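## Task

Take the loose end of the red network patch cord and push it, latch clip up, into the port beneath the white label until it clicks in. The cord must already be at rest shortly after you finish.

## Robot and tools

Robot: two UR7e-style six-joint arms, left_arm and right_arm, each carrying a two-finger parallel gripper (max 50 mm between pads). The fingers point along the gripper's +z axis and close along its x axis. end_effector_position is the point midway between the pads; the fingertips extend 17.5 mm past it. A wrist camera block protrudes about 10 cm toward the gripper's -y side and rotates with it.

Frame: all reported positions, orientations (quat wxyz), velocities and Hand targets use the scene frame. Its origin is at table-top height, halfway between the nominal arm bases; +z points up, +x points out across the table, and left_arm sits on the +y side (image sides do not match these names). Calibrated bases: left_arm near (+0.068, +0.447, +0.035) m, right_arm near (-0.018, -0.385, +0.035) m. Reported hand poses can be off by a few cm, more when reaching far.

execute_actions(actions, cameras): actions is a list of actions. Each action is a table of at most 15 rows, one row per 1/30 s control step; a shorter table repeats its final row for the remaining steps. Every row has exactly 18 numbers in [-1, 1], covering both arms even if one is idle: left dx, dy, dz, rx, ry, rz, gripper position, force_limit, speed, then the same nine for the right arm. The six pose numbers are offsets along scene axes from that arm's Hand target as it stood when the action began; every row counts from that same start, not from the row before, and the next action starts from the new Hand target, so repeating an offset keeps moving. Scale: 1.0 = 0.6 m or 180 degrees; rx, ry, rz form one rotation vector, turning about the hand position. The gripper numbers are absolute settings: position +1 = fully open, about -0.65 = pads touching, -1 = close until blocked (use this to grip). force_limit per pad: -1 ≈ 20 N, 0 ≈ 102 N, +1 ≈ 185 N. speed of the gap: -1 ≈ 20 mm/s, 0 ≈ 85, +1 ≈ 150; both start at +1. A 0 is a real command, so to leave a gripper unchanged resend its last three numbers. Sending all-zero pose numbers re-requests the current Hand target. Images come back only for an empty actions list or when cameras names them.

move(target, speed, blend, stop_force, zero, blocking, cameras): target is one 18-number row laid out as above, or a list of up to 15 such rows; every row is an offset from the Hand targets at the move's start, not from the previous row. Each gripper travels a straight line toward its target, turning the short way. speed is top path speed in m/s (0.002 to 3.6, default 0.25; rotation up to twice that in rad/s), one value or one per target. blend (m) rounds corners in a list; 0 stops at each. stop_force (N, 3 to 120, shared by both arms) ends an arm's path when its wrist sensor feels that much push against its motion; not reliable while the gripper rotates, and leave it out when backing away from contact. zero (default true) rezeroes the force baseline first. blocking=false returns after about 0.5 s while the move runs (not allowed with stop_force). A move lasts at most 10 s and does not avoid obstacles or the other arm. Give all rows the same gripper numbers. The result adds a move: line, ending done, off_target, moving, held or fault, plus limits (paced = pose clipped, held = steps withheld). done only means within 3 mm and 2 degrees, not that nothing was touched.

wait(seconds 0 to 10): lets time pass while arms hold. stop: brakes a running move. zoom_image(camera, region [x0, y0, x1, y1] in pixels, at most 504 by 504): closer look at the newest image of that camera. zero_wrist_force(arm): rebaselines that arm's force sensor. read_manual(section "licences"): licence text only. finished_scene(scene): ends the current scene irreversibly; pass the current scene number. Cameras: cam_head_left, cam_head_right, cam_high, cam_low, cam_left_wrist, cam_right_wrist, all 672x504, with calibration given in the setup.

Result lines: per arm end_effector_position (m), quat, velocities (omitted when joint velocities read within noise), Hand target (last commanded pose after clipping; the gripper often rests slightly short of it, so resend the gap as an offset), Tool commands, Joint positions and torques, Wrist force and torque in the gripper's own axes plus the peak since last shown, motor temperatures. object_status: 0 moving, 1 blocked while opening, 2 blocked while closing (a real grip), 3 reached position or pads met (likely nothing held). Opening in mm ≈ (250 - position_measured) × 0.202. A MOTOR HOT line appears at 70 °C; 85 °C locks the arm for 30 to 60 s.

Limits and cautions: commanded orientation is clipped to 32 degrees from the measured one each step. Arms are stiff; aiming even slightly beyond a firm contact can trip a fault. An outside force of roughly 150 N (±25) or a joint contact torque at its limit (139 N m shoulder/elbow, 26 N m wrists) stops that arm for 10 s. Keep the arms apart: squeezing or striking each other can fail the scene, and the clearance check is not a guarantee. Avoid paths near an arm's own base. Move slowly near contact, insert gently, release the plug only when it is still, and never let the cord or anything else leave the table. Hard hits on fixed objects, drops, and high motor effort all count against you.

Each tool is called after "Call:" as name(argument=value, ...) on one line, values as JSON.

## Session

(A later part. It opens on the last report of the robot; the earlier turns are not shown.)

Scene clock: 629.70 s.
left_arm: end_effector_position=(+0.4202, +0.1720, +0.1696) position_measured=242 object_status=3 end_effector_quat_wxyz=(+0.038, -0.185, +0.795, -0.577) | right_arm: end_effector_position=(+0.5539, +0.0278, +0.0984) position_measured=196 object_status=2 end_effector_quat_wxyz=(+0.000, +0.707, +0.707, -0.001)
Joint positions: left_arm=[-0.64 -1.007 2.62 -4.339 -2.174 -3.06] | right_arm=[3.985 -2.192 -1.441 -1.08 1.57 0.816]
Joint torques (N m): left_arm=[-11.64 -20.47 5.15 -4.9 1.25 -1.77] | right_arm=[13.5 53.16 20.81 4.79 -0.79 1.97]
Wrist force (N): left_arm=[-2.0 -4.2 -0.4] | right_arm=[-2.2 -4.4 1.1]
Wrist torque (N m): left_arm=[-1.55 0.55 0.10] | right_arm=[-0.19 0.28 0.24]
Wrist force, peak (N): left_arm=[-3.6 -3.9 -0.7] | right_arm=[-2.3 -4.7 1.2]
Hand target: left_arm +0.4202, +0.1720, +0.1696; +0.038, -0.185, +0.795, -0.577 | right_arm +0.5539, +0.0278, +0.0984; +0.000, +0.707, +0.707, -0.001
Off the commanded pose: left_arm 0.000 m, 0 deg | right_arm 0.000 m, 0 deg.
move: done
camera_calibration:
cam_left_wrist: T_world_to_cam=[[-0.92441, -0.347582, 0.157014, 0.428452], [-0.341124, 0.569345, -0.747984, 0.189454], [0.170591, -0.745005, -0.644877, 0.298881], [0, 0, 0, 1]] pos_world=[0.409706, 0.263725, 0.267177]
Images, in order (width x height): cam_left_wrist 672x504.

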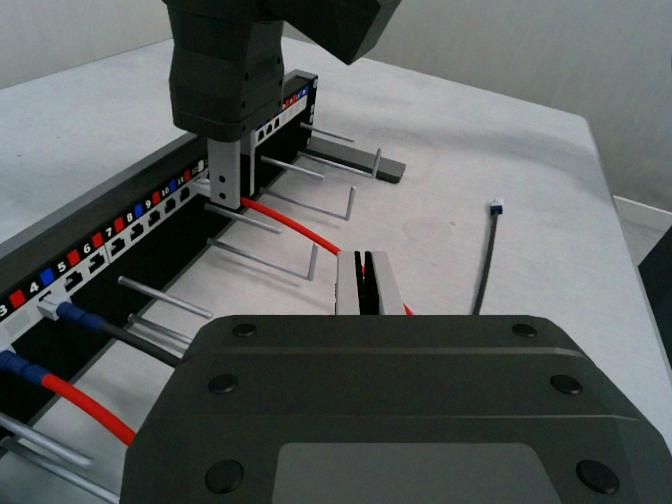

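Call:
move(target=[0,0,0,0,0,0,-0.6,-0.5,-0.5,-0.0266,0,0.0,0,0,0,-1,-0.5,-1], speed=0.1, cameras=["cam_left_wrist"])

Call:
zoom_image(camera="cam_left_wrist", region=[174, 160, 234, 210])

Call:
move(target=[0,0,0,0,0,0,-0.6,-0.5,-0.5,0.0133,0,0.0,0,0,0,-1,-0.5,-1], speed=0.1, cameras=["cam_left_wrist"])

Call:
zoom_image(camera="cam_left_wrist", region=[174, 160, 234, 210])

Scene clock: 669.13 s.
left_arm: end_effector_position=(+0.4202, +0.1720, +0.1696) position_measured=242 object_status=3 end_effector_quat_wxyz=(+0.038, -0.185, +0.795, -0.577) | right_arm: end_effector_position=(+0.5380, +0.0278, +0.0984) position_measured=196 object_status=2 end_effector_quat_wxyz=(+0.000, +0.707, +0.707, -0.001)
Joint positions: left_arm=[-0.64 -1.007 2.62 -4.34 -2.173 -3.06] | right_arm=[4.002 -2.165 -1.488 -1.061 1.57 0.833]
Joint torques (N m): left_arm=[-13.33 -19.54 5.39 -5.14 1.4 -1.64] | right_arm=[14.23 51.84 16.58 4.69 2.3 2.52]
Wrist force (N): left_arm=[-2.3 -4.1 -0.4] | right_arm=[-1.7 -1.0 1.4]
Wrist torque (N m): left_arm=[-1.55 0.58 0.09] | right_arm=[-0.16 0.34 0.06]
Wrist force, peak (N): left_arm=[-2.3 -4.4 -0.7] | right_arm=[-2.3 -4.8 1.2]
Hand target: left_arm +0.4202, +0.1720, +0.1696; +0.038, -0.185, +0.795, -0.577 | right_arm +0.5379, +0.0278, +0.0984; +0.000, +0.707, +0.707, -0.001
Off the commanded pose: left_arm 0.000 m, 0 deg | right_arm 0.000 m, 0 deg.
move: done
camera_calibration:
cam_left_wrist: T_world_to_cam=[[-0.924399, -0.347643, 0.156944, 0.428405], [-0.341105, 0.569325, -0.748008, 0.189349], [0.170688, -0.744992, -0.644866, 0.298788], [0, 0, 0, 1]] pos_world=[0.409606, 0.263725, 0.267077]
Images, in order (width x height): cam_left_wrist 672x504.

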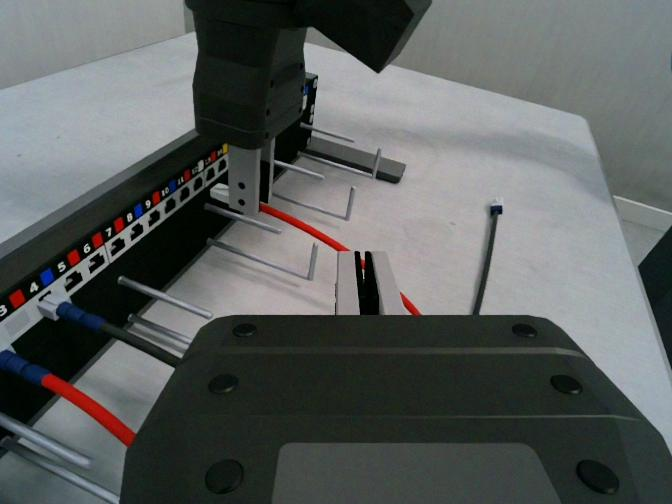

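Scaled by 8.400.

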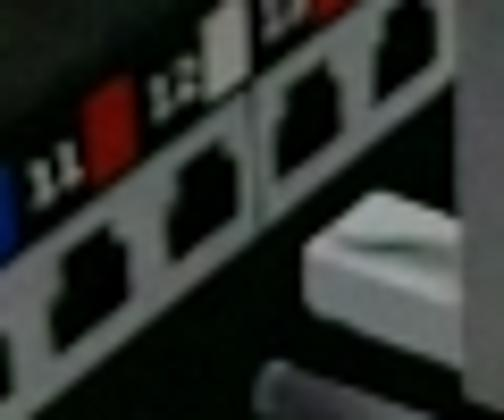

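Scene clock: 669.97 s.
left_arm: end_effector_position=(+0.4202, +0.1720, +0.1696) position_measured=242 object_status=3 end_effector_quat_wxyz=(+0.038, -0.185, +0.795, -0.577) | right_arm: end_effector_position=(+0.5458, +0.0278, +0.0984) position_measured=196 object_status=2 end_effector_quat_wxyz=(+0.000, +0.707, +0.707, -0.001)
Joint positions: left_arm=[-0.64 -1.007 2.62 -4.34 -2.173 -3.06] | right_arm=[3.994 -2.178 -1.465 -1.07 1.57 0.825]
Joint torques (N m): left_arm=[-13.17 -19.77 4.66 -5.06 1.29 -1.86] | right_arm=[-11.36 37.46 30.61 1.15 1.11 -2.66]
Wrist force (N): left_arm=[-2.0 -4.3 -0.3] | right_arm=[-1.4 -1.1 1.2]
Wrist torque (N m): left_arm=[-1.56 0.54 0.10] | right_arm=[-0.19 0.28 0.23]
Wrist force, peak (N): left_arm=[-2.1 -4.3 -0.7] | right_arm=[-2.0 -1.3 1.5]
Hand target: left_arm +0.4202, +0.1720, +0.1696; +0.038, -0.185, +0.795, -0.577 | right_arm +0.5459, +0.0278, +0.0984; +0.000, +0.707, +0.707, -0.001
Off the commanded pose: left_arm 0.000 m, 0 deg | right_arm 0.000 m, 0 deg.
move: done
camera_calibration:
cam_left_wrist: T_world_to_cam=[[-0.924399, -0.347643, 0.156944, 0.428405], [-0.341105, 0.569325, -0.748008, 0.189349], [0.170688, -0.744992, -0.644866, 0.298788], [0, 0, 0, 1]] pos_world=[0.409606, 0.263725, 0.267077]
Images, in order (width x height): cam_left_wrist 672x504.

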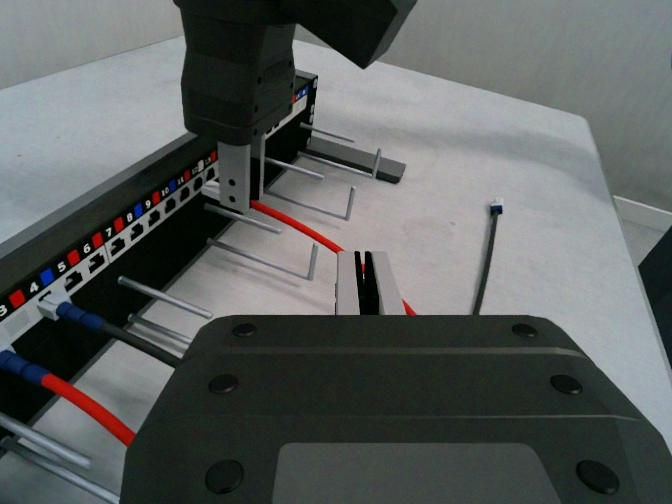

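Scaled by 8.400.

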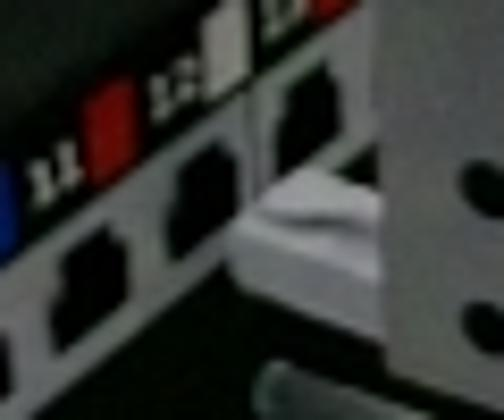

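Call:
move(target=[0,0,0,0,0,0,-0.6,-0.5,-0.5,0.0083,-0.0035,-0.0051,0,0,0,-1,-0.5,-1], speed=0.05, cameras=["cam_left_wrist"])

Call:
zoom_image(camera="cam_left_wrist", region=[174, 160, 234, 210])

Scene clock: 687.40 s.
left_arm: end_effector_position=(+0.4202, +0.1720, +0.1696) position_measured=242 object_status=3 end_effector_quat_wxyz=(+0.038, -0.185, +0.795, -0.577) | right_arm: end_effector_position=(+0.5507, +0.0258, +0.0955) position_measured=196 object_status=2 end_effector_quat_wxyz=(+0.000, +0.707, +0.707, -0.001)
Joint positions: left_arm=[-0.64 -1.007 2.62 -4.34 -2.173 -3.06] | right_arm=[3.987 -2.187 -1.458 -1.068 1.57 0.818]
Joint torques (N m): left_arm=[-12.92 -20.23 5.79 -4.94 1.21 -1.73] | right_arm=[-13.55 38.03 30.66 4.34 -2.64 -2.75]
Wrist force (N): left_arm=[-1.9 -4.1 -0.6] | right_arm=[-1.6 -1.2 1.8]
Wrist torque (N m): left_arm=[-1.53 0.52 0.09] | right_arm=[-0.20 0.33 0.22]
Wrist force, peak (N): left_arm=[-2.6 -4.2 -0.3] | right_arm=[-1.7 -1.3 1.7]
Hand target: left_arm +0.4202, +0.1720, +0.1696; +0.038, -0.185, +0.795, -0.577 | right_arm +0.5509, +0.0257, +0.0954; +0.000, +0.707, +0.707, -0.001
Off the commanded pose: left_arm 0.000 m, 0 deg | right_arm 0.000 m, 0 deg.
move: done
camera_calibration:
cam_left_wrist: T_world_to_cam=[[-0.924399, -0.347643, 0.156944, 0.428405], [-0.341105, 0.569325, -0.748008, 0.189349], [0.170688, -0.744992, -0.644866, 0.298788], [0, 0, 0, 1]] pos_world=[0.409606, 0.263725, 0.267077]
Images, in order (width x height): cam_left_wrist 672x504.

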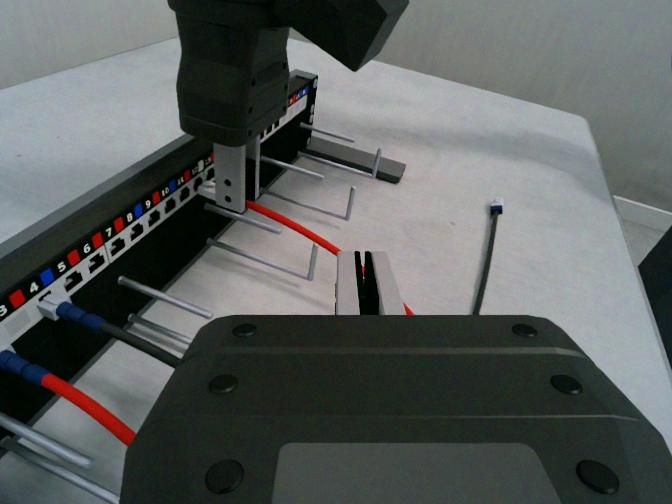

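Scaled by 8.400.

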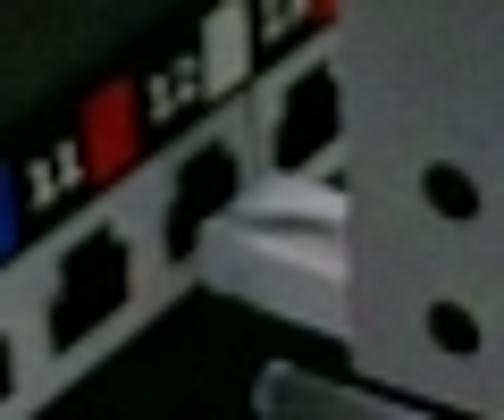

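Call:
move(target=[0,0,0,0,0,0,-0.6,-0.5,-0.5,0.0117,0,0,0,0,0,-1,-0.5,-1], speed=0.006, stop_force=4, cameras=["cam_left_wrist"])

Call:
zoom_image(camera="cam_left_wrist", region=[174, 160, 234, 210])

Scene clock: 694.70 s.
left_arm: end_effector_position=(+0.4202, +0.1720, +0.1696) position_measured=242 object_status=3 end_effector_quat_wxyz=(+0.038, -0.185, +0.795, -0.577) | right_arm: end_effector_position=(+0.5540, +0.0257, +0.0954) position_measured=196 object_status=2 end_effector_quat_wxyz=(+0.000, +0.707, +0.707, -0.001)
Joint positions: left_arm=[-0.64 -1.007 2.62 -4.34 -2.173 -3.06] | right_arm=[3.983 -2.193 -1.449 -1.072 1.57 0.814]
Joint torques (N m): left_arm=[-11.91 -20.32 4.68 -4.97 1.11 -1.74] | right_arm=[13.54 52.86 18.81 5.13 -2.88 1.88]
Wrist force (N): left_arm=[-2.2 -3.8 -0.5] | right_arm=[-2.6 -5.1 0.9]
Wrist torque (N m): left_arm=[-1.50 0.56 0.10] | right_arm=[-0.19 0.28 0.24]
Wrist force, peak (N): left_arm=[-2.2 -4.4 -0.5] | right_arm=[-1.7 -9.7 0.2]
Hand target: left_arm +0.4202, +0.1720, +0.1696; +0.038, -0.185, +0.795, -0.577 | right_arm +0.5540, +0.0257, +0.0954; +0.000, +0.707, +0.707, -0.001 (not the last commanded pose)
Off the commanded pose: left_arm 0.000 m, 0 deg | right_arm 0.004 m, 0 deg.
move: contact (right_arm)
camera_calibration:
cam_left_wrist: T_world_to_cam=[[-0.924399, -0.347643, 0.156944, 0.428405], [-0.341105, 0.569325, -0.748008, 0.189349], [0.170688, -0.744992, -0.644866, 0.298788], [0, 0, 0, 1]] pos_world=[0.409606, 0.263725, 0.267077]
Images, in order (width x height): cam_left_wrist 672x504.

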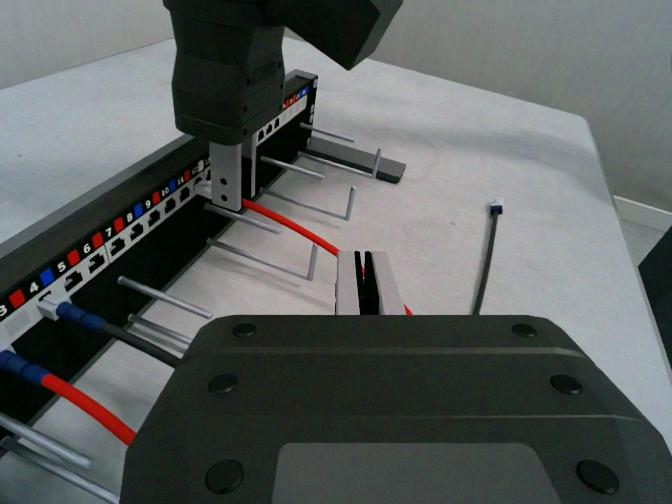

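Scaled by 8.400.

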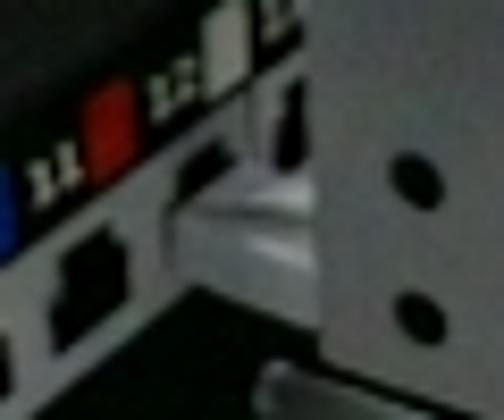

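Call:
move(target=[[0,0,0,0,0,0,-0.6,-0.5,-0.5,-0.003,0.0012,0,0,0,0,-1,-0.5,-1]], speed=0.02)

Call:
move(target=[0,0,0,0,0,0,-0.6,-0.5,-0.5,0.0133,0,0,0,0,0,-1,-0.5,-1], speed=0.006, stop_force=5, cameras=["cam_left_wrist"])

Call:
zoom_image(camera="cam_left_wrist", region=[174, 160, 234, 210])

Scene clock: 704.37 s.
left_arm: end_effector_position=(+0.4202, +0.1720, +0.1696) position_measured=242 object_status=3 end_effector_quat_wxyz=(+0.038, -0.185, +0.795, -0.577) | right_arm: end_effector_position=(+0.5523, +0.0264, +0.0954) position_measured=196 object_status=2 end_effector_quat_wxyz=(+0.000, +0.707, +0.707, -0.001)
Joint positions: left_arm=[-0.64 -1.007 2.62 -4.34 -2.173 -3.06] | right_arm=[3.986 -2.191 -1.452 -1.07 1.57 0.816]
Joint torques (N m): left_arm=[-12.2 -19.8 5.11 -5.09 1.33 -1.5] | right_arm=[13.4 51.59 17.81 4.6 -2.63 2.08]
Wrist force (N): left_arm=[-2.2 -4.3 -0.4] | right_arm=[-1.4 -1.3 1.6]
Wrist torque (N m): left_arm=[-1.57 0.56 0.09] | right_arm=[-0.21 0.30 0.05]
Wrist force, peak (N): left_arm=[-2.4 -4.4 -0.4] | right_arm=[-2.8 -5.4 1.0]
Hand target: left_arm +0.4202, +0.1720, +0.1696; +0.038, -0.185, +0.795, -0.577 | right_arm +0.5522, +0.0264, +0.0954; +0.000, +0.707, +0.707, -0.001
Off the commanded pose: left_arm 0.000 m, 0 deg | right_arm 0.000 m, 0 deg.
move: done

Scene clock: 706.03 s.
left_arm: end_effector_position=(+0.4202, +0.1720, +0.1696) position_measured=242 object_status=3 end_effector_quat_wxyz=(+0.038, -0.185, +0.795, -0.577) | right_arm: end_effector_position=(+0.5541, +0.0265, +0.0954) position_measured=196 object_status=2 end_effector_quat_wxyz=(+0.000, +0.707, +0.707, -0.001)
Joint positions: left_arm=[-0.64 -1.007 2.62 -4.34 -2.173 -3.06] | right_arm=[3.984 -2.194 -1.447 -1.073 1.57 0.815]
Joint torques (N m): left_arm=[-12.41 -20.08 5.49 -4.98 1.11 -1.52] | right_arm=[12.82 52.55 18.14 5.26 -2.92 1.99]
Wrist force (N): left_arm=[-2.1 -4.0 -0.3] | right_arm=[-2.7 -6.3 0.6]
Wrist torque (N m): left_arm=[-1.52 0.56 0.10] | right_arm=[-0.16 0.27 0.24]
Wrist force, peak (N): left_arm=[-2.4 -4.2 -0.7] | right_arm=[-1.8 -11.4 -0.1]
Hand target: left_arm +0.4202, +0.1720, +0.1696; +0.038, -0.185, +0.795, -0.577 | right_arm +0.5541, +0.0265, +0.0954; +0.000, +0.707, +0.707, -0.001 (not the last commanded pose)
Off the commanded pose: left_arm 0.000 m, 0 deg | right_arm 0.006 m, 0 deg.
move: contact (right_arm)
camera_calibration:
cam_left_wrist: T_world_to_cam=[[-0.924399, -0.347643, 0.156944, 0.428405], [-0.341105, 0.569325, -0.748008, 0.189349], [0.170688, -0.744992, -0.644866, 0.298788], [0, 0, 0, 1]] pos_world=[0.409606, 0.263725, 0.267077]
Images, in order (width x height): cam_left_wrist 672x504.

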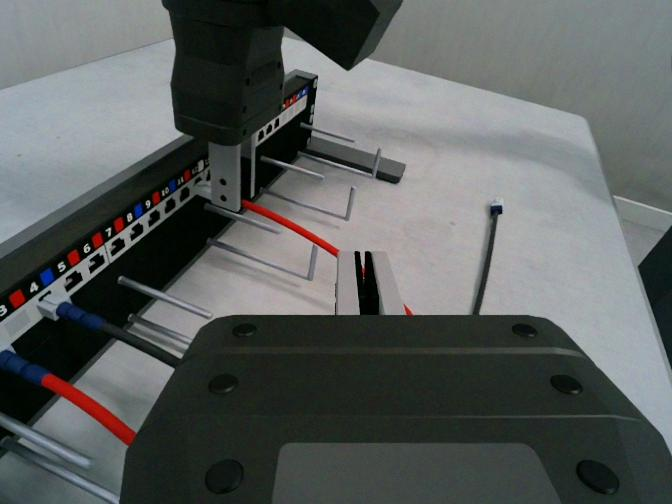

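Scaled by 8.400.

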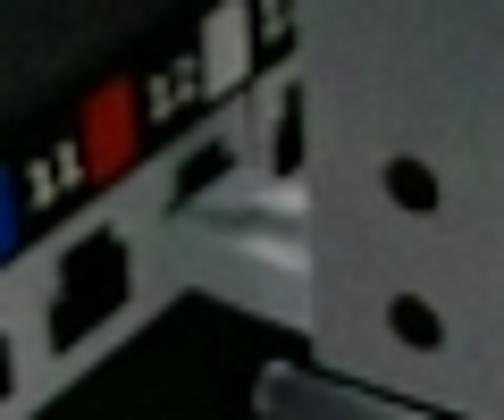

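Call:
move(target=[[0,0,0,0,0,0,-0.6,-0.5,-0.5,-0.002,0,0.001,0,0,0,-1,-0.5,-1]], speed=0.02)

Call:
move(target=[0,0,0,0,0,0,-0.6,-0.5,-0.5,0.0133,0,0,0,0,0,-1,-0.5,-1], speed=0.006, stop_force=5, cameras=["cam_left_wrist"])

Call:
zoom_image(camera="cam_left_wrist", region=[174, 160, 234, 210])

Scene clock: 722.93 s.
left_arm: end_effector_position=(+0.4202, +0.1720, +0.1696) position_measured=242 object_status=3 end_effector_quat_wxyz=(+0.038, -0.185, +0.795, -0.577) | right_arm: end_effector_position=(+0.5530, +0.0265, +0.0959) position_measured=196 object_status=2 end_effector_quat_wxyz=(+0.000, +0.707, +0.707, -0.001)
Joint positions: left_arm=[-0.64 -1.007 2.62 -4.34 -2.173 -3.06] | right_arm=[3.985 -2.191 -1.45 -1.073 1.57 0.816]
Joint torques (N m): left_arm=[-12.01 -20.5 5.85 -5.04 1.03 -1.54] | right_arm=[13.48 53.5 18.37 4.62 -2.56 2.27]
Wrist force (N): left_arm=[-1.9 -3.8 -0.4] | right_arm=[-1.6 -1.4 1.4]
Wrist torque (N m): left_arm=[-1.48 0.53 0.09] | right_arm=[-0.23 0.31 0.08]
Wrist force, peak (N): left_arm=[-2.3 -4.4 -0.6] | right_arm=[-2.9 -6.7 0.6]
Hand target: left_arm +0.4202, +0.1720, +0.1696; +0.038, -0.185, +0.795, -0.577 | right_arm +0.5529, +0.0265, +0.0960; +0.000, +0.707, +0.707, -0.001
Off the commanded pose: left_arm 0.000 m, 0 deg | right_arm 0.000 m, 0 deg.
move: done

Scene clock: 725.27 s.
left_arm: end_effector_position=(+0.4202, +0.1720, +0.1696) position_measured=242 object_status=3 end_effector_quat_wxyz=(+0.038, -0.185, +0.795, -0.577) | right_arm: end_effector_position=(+0.5591, +0.0265, +0.0960) position_measured=196 object_status=2 end_effector_quat_wxyz=(+0.000, +0.707, +0.707, -0.001)
Joint positions: left_arm=[-0.64 -1.007 2.62 -4.34 -2.173 -3.06] | right_arm=[3.979 -2.202 -1.431 -1.08 1.57 0.809]
Joint torques (N m): left_arm=[-12.67 -20.01 5.22 -4.91 1.15 -1.57] | right_arm=[14.14 52.88 15.77 4.65 -3.17 2.11]
Wrist force (N): left_arm=[-2.3 -4.0 -0.7] | right_arm=[-1.7 -2.7 0.3]
Wrist torque (N m): left_arm=[-1.52 0.58 0.10] | right_arm=[-0.26 0.31 0.23]
Wrist force, peak (N): left_arm=[-2.2 -4.4 -0.7] | right_arm=[-2.9 -7.5 -0.4]
Hand target: left_arm +0.4202, +0.1720, +0.1696; +0.038, -0.185, +0.795, -0.577 | right_arm +0.5591, +0.0265, +0.0960; +0.000, +0.707, +0.707, -0.001 (not the last commanded pose)
Off the commanded pose: left_arm 0.000 m, 0 deg | right_arm 0.002 m, 0 deg.
move: contact (right_arm)
camera_calibration:
cam_left_wrist: T_world_to_cam=[[-0.924399, -0.347643, 0.156944, 0.428405], [-0.341105, 0.569325, -0.748008, 0.189349], [0.170688, -0.744992, -0.644866, 0.298788], [0, 0, 0, 1]] pos_world=[0.409606, 0.263725, 0.267077]
Images, in order (width x height): cam_left_wrist 672x504.

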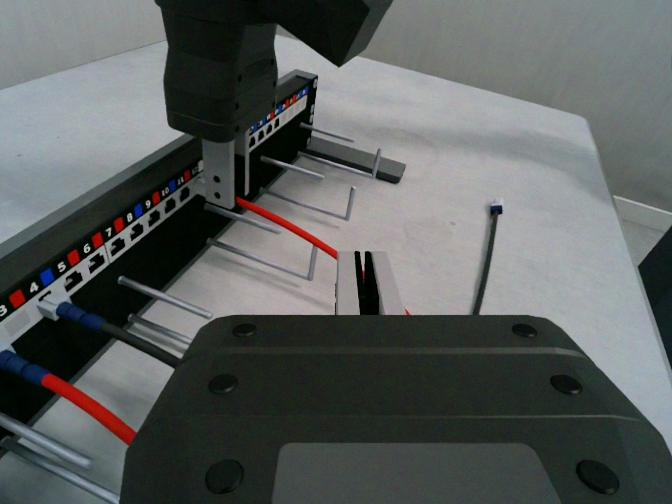

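Scaled by 8.400.

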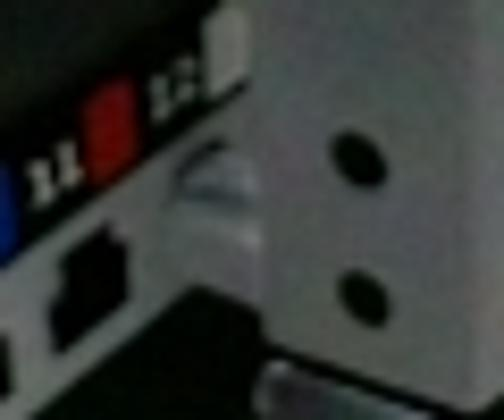

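Call:
move(target=[0,0,0,0,0,0,-0.6,-0.5,-0.5,0.025,0,0,0,0,0,-1,-0.5,-1], speed=0.008, stop_force=18, cameras=["cam_left_wrist"])

Call:
zoom_image(camera="cam_left_wrist", region=[164, 150, 234, 210])

Call:
zoom_image(camera="cam_left_wrist", region=[20, 270, 130, 350])

Scene clock: 740.07 s.
left_arm: end_effector_position=(+0.4202, +0.1720, +0.1696) position_measured=242 object_status=3 end_effector_quat_wxyz=(+0.038, -0.185, +0.795, -0.577) | right_arm: end_effector_position=(+0.5629, +0.0265, +0.0960) position_measured=196 object_status=2 end_effector_quat_wxyz=(+0.000, +0.707, +0.707, -0.001)
Joint positions: left_arm=[-0.64 -1.007 2.62 -4.34 -2.173 -3.06] | right_arm=[3.975 -2.209 -1.42 -1.085 1.57 0.805]
Joint torques (N m): left_arm=[-11.95 -20.12 5.09 -4.93 1.21 -1.35] | right_arm=[10.86 52.66 20.57 6.05 -3.63 2.27]
Wrist force (N): left_arm=[-2.2 -4.0 -0.6] | right_arm=[-3.5 -13.1 -2.0]
Wrist torque (N m): left_arm=[-1.53 0.56 0.09] | right_arm=[-0.25 0.31 0.28]
Wrist force, peak (N): left_arm=[-2.0 -4.6 -0.5] | right_arm=[-4.1 -21.4 -3.8]
Hand target: left_arm +0.4202, +0.1720, +0.1696; +0.038, -0.185, +0.795, -0.577 | right_arm +0.5629, +0.0265, +0.0960; +0.000, +0.707, +0.707, -0.001 (not the last commanded pose)
Off the commanded pose: left_arm 0.000 m, 0 deg | right_arm 0.011 m, 0 deg.
move: contact (right_arm)
camera_calibration:
cam_left_wrist: T_world_to_cam=[[-0.924399, -0.347643, 0.156944, 0.428405], [-0.341105, 0.569325, -0.748008, 0.189349], [0.170688, -0.744992, -0.644866, 0.298788], [0, 0, 0, 1]] pos_world=[0.409606, 0.263725, 0.267077]
Images, in order (width x height): cam_left_wrist 672x504.

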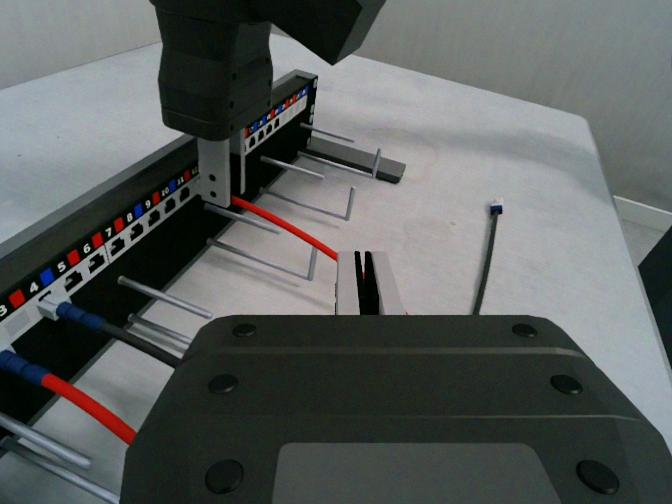

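Scaled by 7.200.

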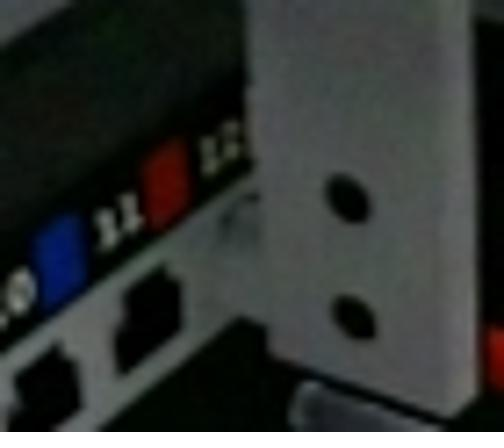

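Scaled by 4.582.

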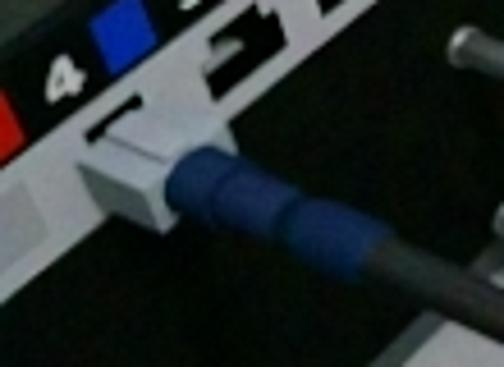

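Call:
move(target=[0,0,0,0,0,0,-0.6,-0.5,-0.5,0.02,0,0,0,0,0,-1,-0.5,-1], speed=0.008, stop_force=30, cameras=["cam_left_wrist","cam_right_wrist"])

Call:
zoom_image(camera="cam_right_wrist", region=[296, 240, 416, 340])

Scene clock: 752.33 s.
left_arm: end_effector_position=(+0.4202, +0.1720, +0.1696) position_measured=242 object_status=3 end_effector_quat_wxyz=(+0.038, -0.185, +0.795, -0.577) | right_arm: end_effector_position=(+0.5749, +0.0265, +0.0960) position_measured=196 object_status=2 end_effector_quat_wxyz=(+0.000, +0.707, +0.707, -0.001)
Joint positions: left_arm=[-0.64 -1.007 2.62 -4.34 -2.173 -3.06] | right_arm=[3.963 -2.23 -1.383 -1.101 1.57 0.793]
Joint torques (N m): left_arm=[-11.37 -20.09 5.42 -4.88 1.02 -1.35] | right_arm=[-23.99 37.48 36.52 5.46 -6.29 -2.85]
Wrist force (N): left_arm=[-2.1 -4.0 -0.3] | right_arm=[-1.3 -33.3 -6.5]
Wrist torque (N m): left_arm=[-1.53 0.56 0.10] | right_arm=[-0.22 0.33 0.23]
Wrist force, peak (N): left_arm=[-2.1 -4.5 -0.4] | right_arm=[-7.8 -39.2 -7.7]
Hand target: left_arm +0.4202, +0.1720, +0.1696; +0.038, -0.185, +0.795, -0.577 | right_arm +0.5749, +0.0265, +0.0960; +0.000, +0.707, +0.707, -0.001
Off the commanded pose: left_arm 0.000 m, 0 deg | right_arm 0.000 m, 0 deg.
move: done
camera_calibration:
cam_left_wrist: T_world_to_cam=[[-0.924399, -0.347643, 0.156944, 0.428405], [-0.341105, 0.569325, -0.748008, 0.189349], [0.170688, -0.744992, -0.644866, 0.298788], [0, 0, 0, 1]] pos_world=[0.409606, 0.263725, 0.267077]
cam_right_wrist: T_world_to_cam=[[0.0133049, 0.999864, 0.00970055, -0.0247743], [0.940368, -0.0158098, 0.339791, -0.558131], [0.339899, 0.00460121, -0.940451, 0.0223578], [0, 0, 0, 1]] pos_world=[0.517579, 0.0158441, 0.210915]
Images, in order (width x height): cam_left_wrist 672x504, cam_right_wrist 672x504.

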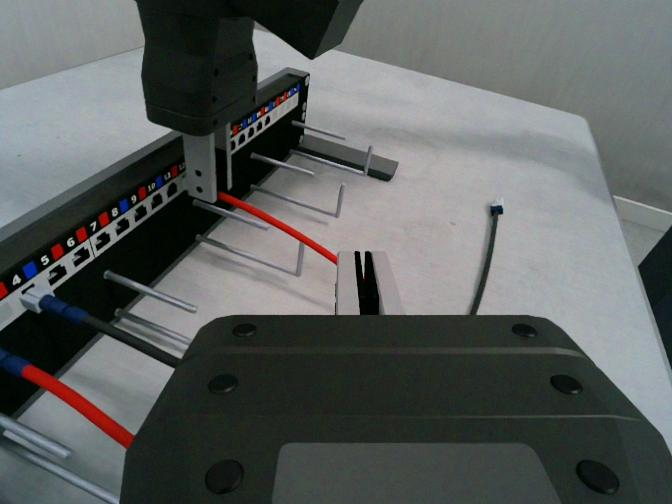

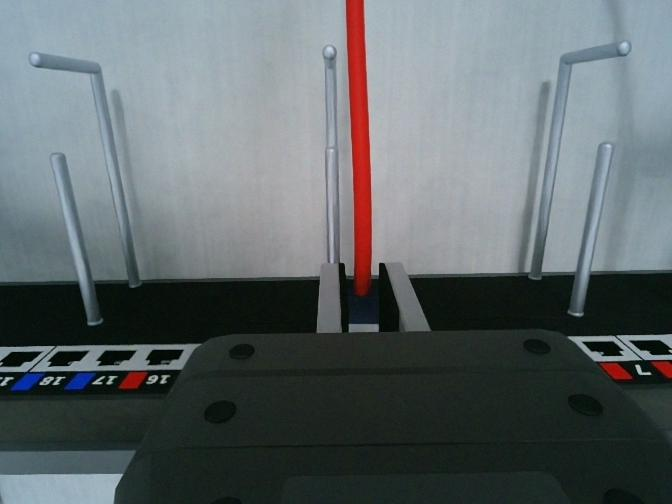

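Scaled by 4.200.

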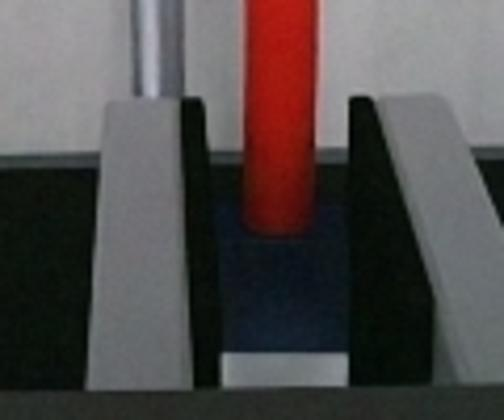

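Call:
move(target=[0,0,0,0,0,0,-0.6,-0.5,-0.5,-0.003,0,0.0007,0,0,0,-1,-0.5,-1], speed=0.01, cameras=["cam_head_left","cam_left_wrist"])

Call:
zoom_image(camera="cam_left_wrist", region=[154, 140, 234, 210])

Call:
zoom_image(camera="cam_head_left", region=[240, 110, 480, 270])

Scene clock: 796.60 s.
left_arm: end_effector_position=(+0.4202, +0.1720, +0.1696) position_measured=242 object_status=3 end_effector_quat_wxyz=(+0.038, -0.185, +0.795, -0.577) | right_arm: end_effector_position=(+0.5732, +0.0264, +0.0964) position_measured=196 object_status=2 end_effector_quat_wxyz=(+0.000, +0.707, +0.707, -0.001)
Joint positions: left_arm=[-0.64 -1.007 2.62 -4.34 -2.173 -3.06] | right_arm=[3.964 -2.226 -1.388 -1.099 1.57 0.795]
Joint torques (N m): left_arm=[-11.46 -20.37 5.64 -5.08 1.07 -1.3] | right_arm=[14.53 53.38 14.77 3.71 0.41 2.52]
Wrist force (N): left_arm=[-2.1 -4.1 -0.6] | right_arm=[-0.5 2.4 0.2]
Wrist torque (N m): left_arm=[-1.54 0.55 0.10] | right_arm=[-0.25 0.34 -0.01]
Wrist force, peak (N): left_arm=[-2.0 -4.5 -0.6] | right_arm=[-1.3 -33.7 -6.5]
Hand target: left_arm +0.4202, +0.1720, +0.1696; +0.038, -0.185, +0.795, -0.577 | right_arm +0.5731, +0.0265, +0.0964; +0.000, +0.707, +0.707, -0.001
Off the commanded pose: left_arm 0.000 m, 0 deg | right_arm 0.000 m, 0 deg.
move: done
camera_calibration:
cam_left_wrist: T_world_to_cam=[[-0.924399, -0.347643, 0.156944, 0.428405], [-0.341105, 0.569325, -0.748008, 0.189349], [0.170688, -0.744992, -0.644866, 0.298788], [0, 0, 0, 1]] pos_world=[0.409606, 0.263725, 0.267077]
Images, in order (width x height): cam_head_left 672x504, cam_left_wrist 672x504.

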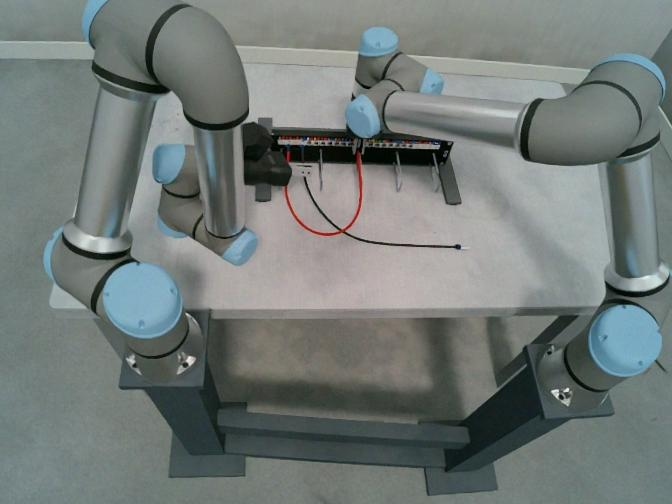

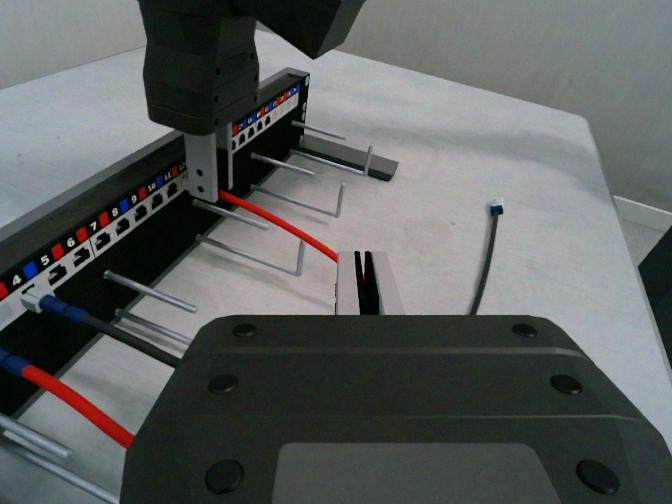

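Scaled by 6.300.

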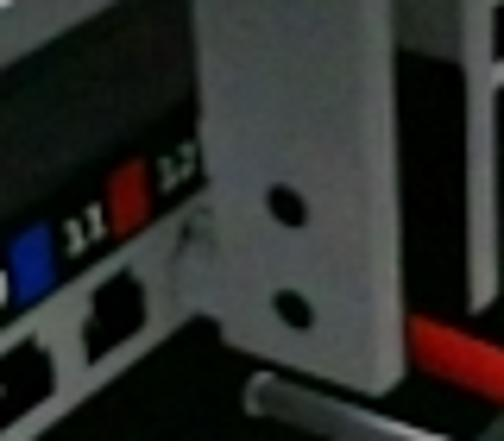

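Scaled by 2.100.

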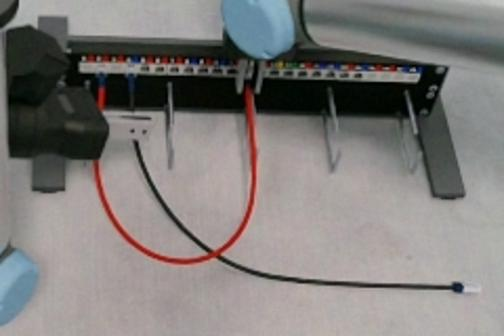

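Call:
move(target=[[0,0.2133,0.15,0,0,0,-0.65,-0.5,-0.5,0,0,0,0,0,0,-1,-0.5,-1],[0.333,0.263,0.217,0.1328,0.1517,0.1526,-0.65,-0.5,-0.5,0,0,0,0,0,0,-1,-0.5,-1],[0.4497,-0.0033,0.184,0.2655,0.3034,0.3052,-0.65,-0.5,-0.5,0,0,0,0,0,0,-1,-0.5,-1]], speed=0.25, blend=[0.05,0.05,0], cameras=["all"])

Scene clock: 847.87 s.
left_arm: end_effector_position=(+0.6900, +0.1700, +0.2800) position_measured=249 object_status=3 end_effector_quat_wxyz=(-0.004, +0.705, -0.710, +0.011) | right_arm: end_effector_position=(+0.5731, +0.0265, +0.0964) position_measured=196 object_status=2 end_effector_quat_wxyz=(+0.000, +0.707, +0.707, -0.001)
Joint positions: left_arm=[-0.625 -1.154 1.279 -1.719 -1.568 -3.751] | right_arm=[3.964 -2.226 -1.388 -1.099 1.57 0.795]
Joint torques (N m): left_arm=[-13.67 -38.15 -31.34 -1.23 -1.99 -1.62] | right_arm=[16.04 53.79 16.98 3.48 3.47 2.42]
Wrist force (N): left_arm=[-1.5 -1.8 1.4] | right_arm=[-1.7 3.3 0.2]
Wrist torque (N m): left_arm=[-0.79 0.50 0.09] | right_arm=[-0.27 0.30 0.02]
Wrist force, peak (N): left_arm=[-2.2 -4.3 -0.5] | right_arm=[-1.7 3.7 0.0]
Hand target: left_arm +0.6900, +0.1700, +0.2800; -0.004, +0.705, -0.710, +0.011 | right_arm +0.5731, +0.0265, +0.0964; +0.000, +0.707, +0.707, -0.001
Off the commanded pose: left_arm 0.000 m, 0 deg | right_arm 0.000 m, 0 deg.
move: done
camera_calibration:
cam_left_wrist: T_world_to_cam=[[0.000163056, -0.999999, 0.0013173, 0.176391], [-0.940744, 0.000293328, 0.339118, 0.571136], [-0.339118, -0.00129454, -0.940743, 0.630711], [0, 0, 0, 1]] pos_world=[0.751149, 0.17704, 0.399422]
cam_right_wrist: T_world_to_cam=[[0.0133049, 0.999864, 0.00970055, -0.0247542], [0.940368, -0.0158098, 0.339791, -0.556575], [0.339899, 0.00460121, -0.940451, 0.0233458], [0, 0, 0, 1]] pos_world=[0.515779, 0.0158441, 0.211315]

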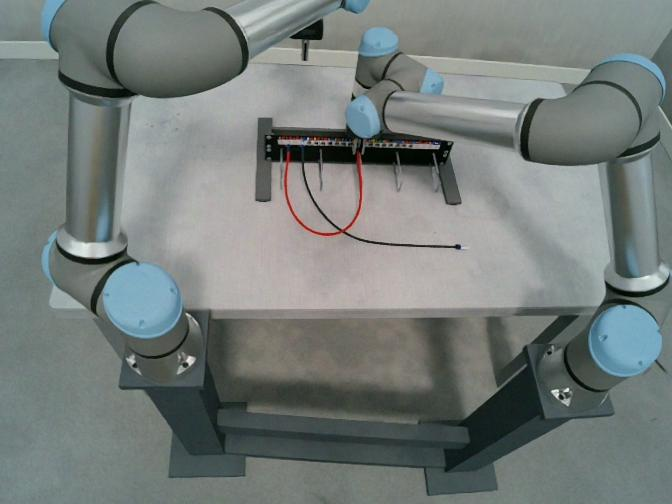

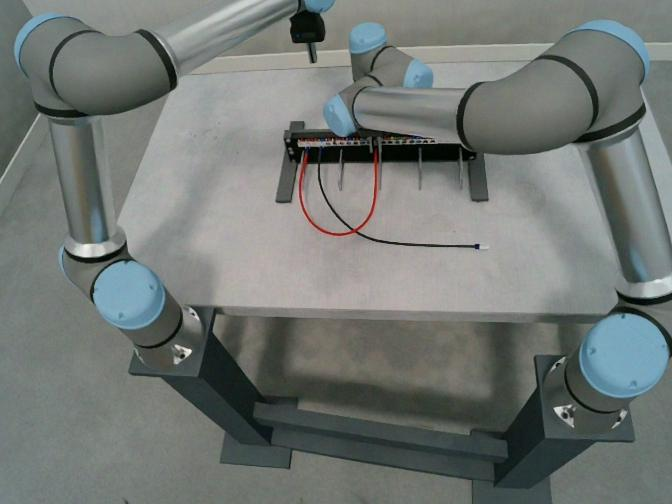

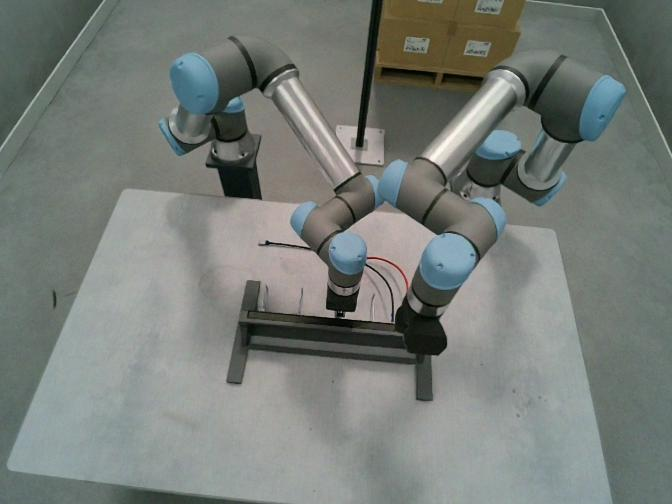

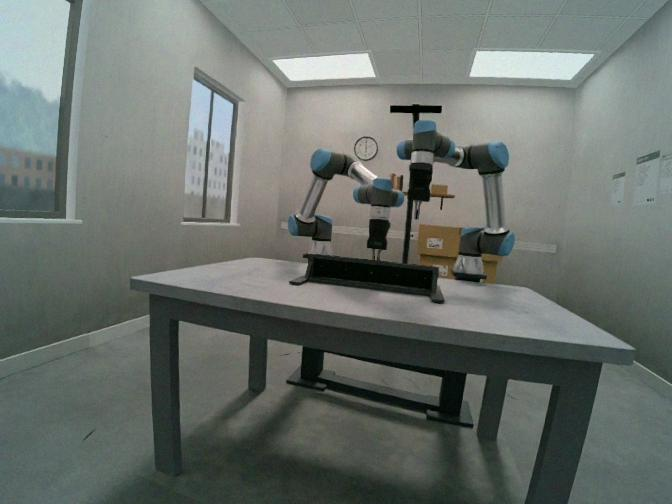

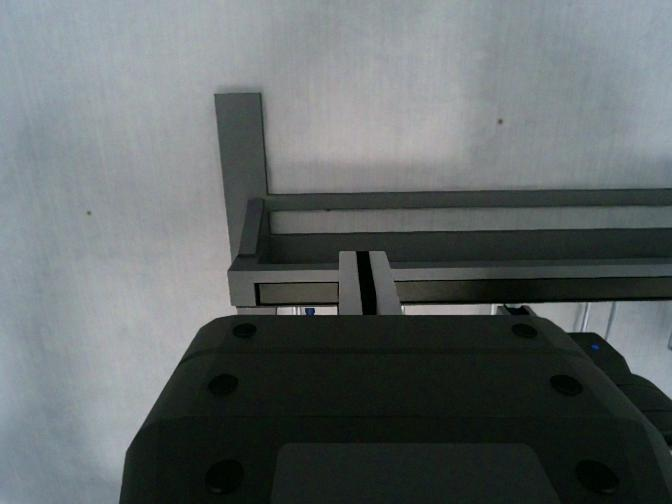

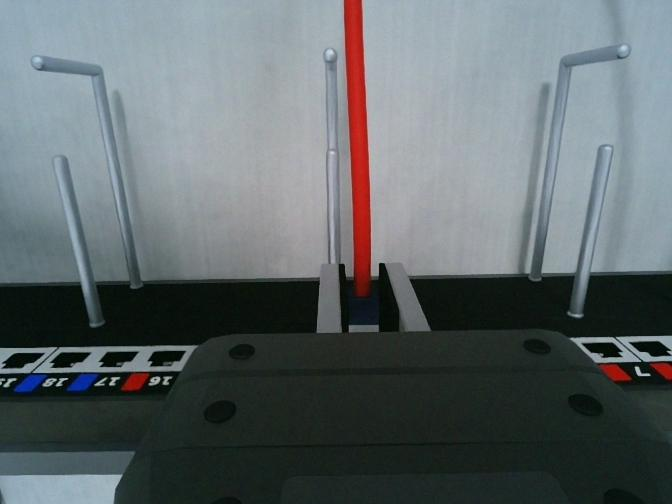

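Call:
move(target=[[-0.01,-0.05,-0.1,0,0,0,-0.65,-0.5,-0.5,0,0,0,0,0,0,-1,-0.5,-1],[-0.02,-0.05,-0.3375,0,0,0,-0.65,-0.5,-0.5,0,0,0,0,0,0,-1,-0.5,-1]], speed=[0.15,0.12], blend=[0.03,0], stop_force=15, cameras=["cam_left_wrist","cam_high"])

Scene clock: 867.70 s.
left_arm: end_effector_position=(+0.6780, +0.1400, +0.0775) position_measured=249 object_status=3 end_effector_quat_wxyz=(-0.004, +0.705, -0.710, +0.011) | right_arm: end_effector_position=(+0.5731, +0.0265, +0.0964) position_measured=196 object_status=2 end_effector_quat_wxyz=(+0.000, +0.707, +0.707, -0.001)
Joint positions: left_arm=[-0.672 -0.981 1.565 -2.177 -1.567 -3.799] | right_arm=[3.964 -2.226 -1.388 -1.099 1.57 0.795]
Joint torques (N m): left_arm=[-12.53 -40.95 -13.5 -4.99 1.86 -1.61] | right_arm=[15.32 53.02 15.82 3.6 3.49 2.34]
Wrist force (N): left_arm=[-1.0 -1.3 1.2] | right_arm=[-1.6 3.4 0.3]
Wrist torque (N m): left_arm=[-0.73 0.41 0.12] | right_arm=[-0.26 0.28 0.03]
Wrist force, peak (N): left_arm=[-1.4 -1.0 2.4] | right_arm=[-1.7 3.7 0.1]
Hand target: left_arm +0.6780, +0.1400, +0.0775; -0.004, +0.705, -0.710, +0.011 | right_arm +0.5731, +0.0265, +0.0964; +0.000, +0.707, +0.707, -0.001
Off the commanded pose: left_arm 0.000 m, 0 deg | right_arm 0.000 m, 0 deg.
move: done
camera_calibration:
cam_left_wrist: T_world_to_cam=[[0.000224749, -0.999999, 0.00118928, 0.14654], [-0.940669, 0.000192141, 0.339327, 0.628574], [-0.339327, -0.00119498, -0.940668, 0.436166], [0, 0, 0, 1]] pos_world=[0.73925, 0.14694, 0.196821]
Images, in order (width x height): cam_high 672x504, cam_left_wrist 672x504.

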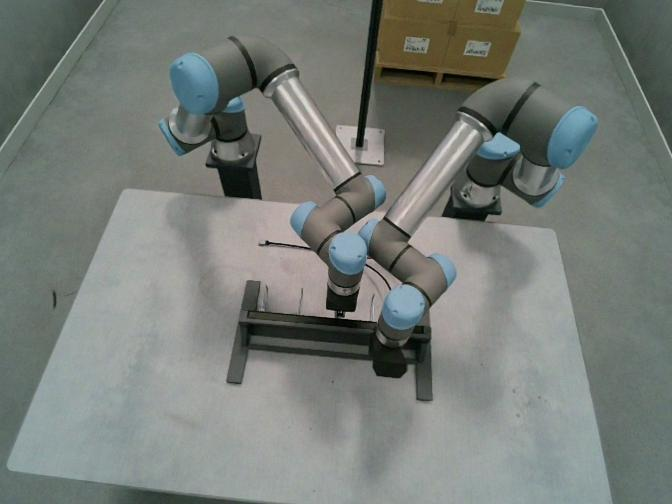

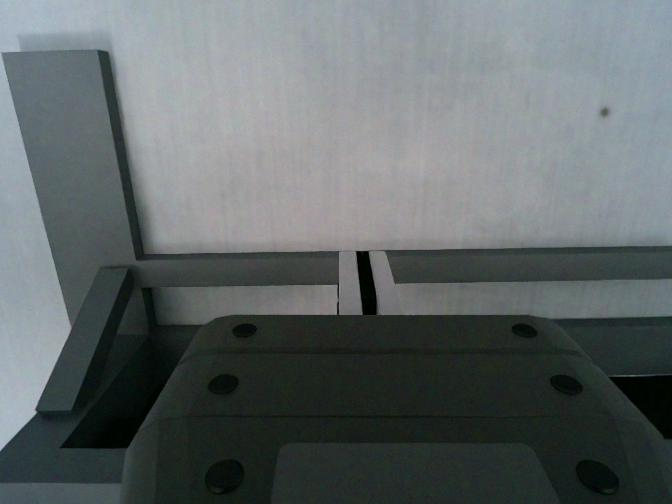

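Call:
move(target=[-0.1,0,0,0,0,0,-0.65,-0.5,-0.5,0,0,0,0,0,0,-1,-0.5,-1], speed=0.015, stop_force=6, cameras=["cam_left_wrist"])

Scene clock: 875.17 s.
left_arm: end_effector_position=(+0.6605, +0.1400, +0.0775) position_measured=249 object_status=3 end_effector_quat_wxyz=(-0.004, +0.705, -0.710, +0.011) | right_arm: end_effector_position=(+0.5731, +0.0265, +0.0964) position_measured=196 object_status=2 end_effector_quat_wxyz=(+0.000, +0.707, +0.707, -0.001)
Joint positions: left_arm=[-0.689 -1.012 1.618 -2.199 -1.566 -3.815] | right_arm=[3.964 -2.226 -1.388 -1.099 1.57 0.795]
Joint torques (N m): left_arm=[12.49 -40.55 -27.07 -1.1 0.5 1.17] | right_arm=[15.62 52.91 16.26 3.78 3.39 2.38]
Wrist force (N): left_arm=[-1.1 -1.5 1.1] | right_arm=[-1.6 3.4 0.1]
Wrist torque (N m): left_arm=[-0.76 0.44 0.04] | right_arm=[-0.26 0.29 0.03]
Wrist force, peak (N): left_arm=[-1.3 -1.7 1.3] | right_arm=[-1.8 3.6 0.2]
Hand target: left_arm +0.6605, +0.1400, +0.0775; -0.004, +0.705, -0.710, +0.011 (not the last commanded pose) | right_arm +0.5731, +0.0265, +0.0964; +0.000, +0.707, +0.707, -0.001
Off the commanded pose: left_arm 0.043 m, 0 deg | right_arm 0.000 m, 0 deg.
move: held (left_arm; a check stopped the path); limits=held
pose unreachable (left arm): on one or more control steps of this call, first in action 0 (counted from 0), this arm could not follow its commanded pose, so it was not sent that pose on those steps. It may still have moved: this result reports where it is.
cause: moving toward the commanded pose would bring a part of the arm too close to another arm (a part of this arm just beyond joint 3 (elbow) and a part of the right arm just beyond its joint 3 (elbow), at the place that arm is still heading or pushing toward).
camera_calibration:
cam_left_wrist: T_world_to_cam=[[0.000223825, -0.999999, 0.00118961, 0.146544], [-0.940669, 0.000193121, 0.339327, 0.612112], [-0.339327, -0.00119498, -0.940668, 0.430228], [0, 0, 0, 1]] pos_world=[0.72175, 0.14694, 0.196821]
Images, in order (width x height): cam_left_wrist 672x504.

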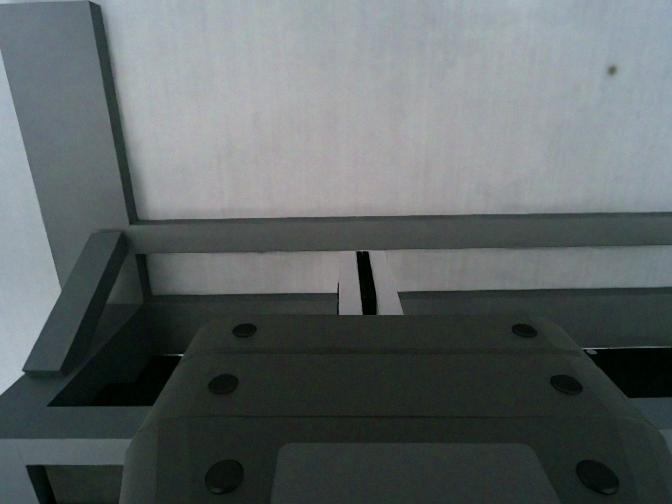

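Call:
move(target=[0.008,0.05,0,0,0,0,-0.65,-0.5,-0.5,0,0,0,0,0,0,-1,-0.5,-1], speed=0.1)

Call:
move(target=[-0.08,0,0,0,0,0,-0.65,-0.5,-0.5,0,0,0,0,0,0,-1,-0.5,-1], speed=0.015, stop_force=6, cameras=["cam_left_wrist"])

Scene clock: 885.13 s.
left_arm: end_effector_position=(+0.6653, +0.1698, +0.0775) position_measured=249 object_status=3 end_effector_quat_wxyz=(-0.004, +0.705, -0.710, +0.011) | right_arm: end_effector_position=(+0.5731, +0.0265, +0.0964) position_measured=196 object_status=2 end_effector_quat_wxyz=(+0.000, +0.707, +0.707, -0.001)
Joint positions: left_arm=[-0.648 -1.03 1.648 -2.211 -1.567 -3.774] | right_arm=[3.964 -2.226 -1.388 -1.099 1.57 0.795]
Joint torques (N m): left_arm=[12.13 -53.75 -12.7 -5.08 -1.83 1.27] | right_arm=[16.24 53.21 15.14 3.51 3.53 2.29]
Wrist force (N): left_arm=[-1.2 -1.3 1.1] | right_arm=[-1.8 3.4 0.2]
Wrist torque (N m): left_arm=[-0.74 0.48 -0.06] | right_arm=[-0.26 0.32 0.04]
Wrist force, peak (N): left_arm=[-1.8 -1.5 1.3] | right_arm=[-1.7 3.6 0.1]
Hand target: left_arm +0.6653, +0.1700, +0.0775; -0.004, +0.705, -0.710, +0.011 | right_arm +0.5731, +0.0265, +0.0964; +0.000, +0.707, +0.707, -0.001
Off the commanded pose: left_arm 0.000 m, 0 deg | right_arm 0.000 m, 0 deg.
move: done

Scene clock: 888.07 s.
left_arm: end_effector_position=(+0.6403, +0.1700, +0.0775) position_measured=249 object_status=3 end_effector_quat_wxyz=(-0.003, +0.705, -0.710, +0.011) | right_arm: end_effector_position=(+0.5730, +0.0265, +0.0964) position_measured=196 object_status=2 end_effector_quat_wxyz=(+0.000, +0.707, +0.707, -0.001)
Joint positions: left_arm=[-0.672 -1.074 1.721 -2.241 -1.567 -3.798] | right_arm=[3.964 -2.226 -1.388 -1.099 1.57 0.795]
Joint torques (N m): left_arm=[12.38 -37.88 -27.29 -2.15 0.68 1.25] | right_arm=[7.52 52.67 25.47 3.87 -2.42 2.23]
Wrist force (N): left_arm=[-0.7 -1.3 0.7] | right_arm=[-1.6 1.4 -0.2]
Wrist torque (N m): left_arm=[-0.72 0.36 0.05] | right_arm=[-0.29 0.32 0.01]
Wrist force, peak (N): left_arm=[-1.7 -22.5 3.1] | right_arm=[-1.7 3.7 0.3]
Hand target: left_arm +0.6403, +0.1700, +0.0775; -0.003, +0.705, -0.710, +0.011 (not the last commanded pose) | right_arm +0.5731, +0.0265, +0.0964; +0.000, +0.707, +0.707, -0.001
Off the commanded pose: left_arm 0.023 m, 0 deg | right_arm 0.000 m, 0 deg.
move: contact (left_arm)
camera_calibration:
cam_left_wrist: T_world_to_cam=[[0.000224306, -0.999999, 0.00118936, 0.176549], [-0.940625, 0.000192736, 0.339447, 0.593051], [-0.339447, -0.00119488, -0.940624, 0.423485], [0, 0, 0, 1]] pos_world=[0.70155, 0.17694, 0.196821]
Images, in order (width x height): cam_left_wrist 672x504.

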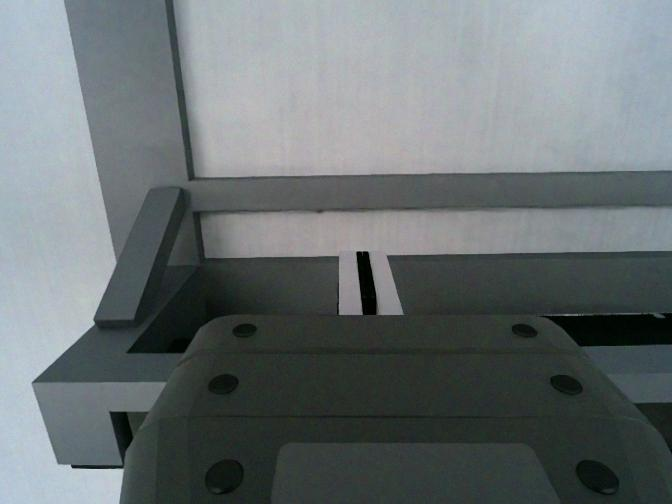

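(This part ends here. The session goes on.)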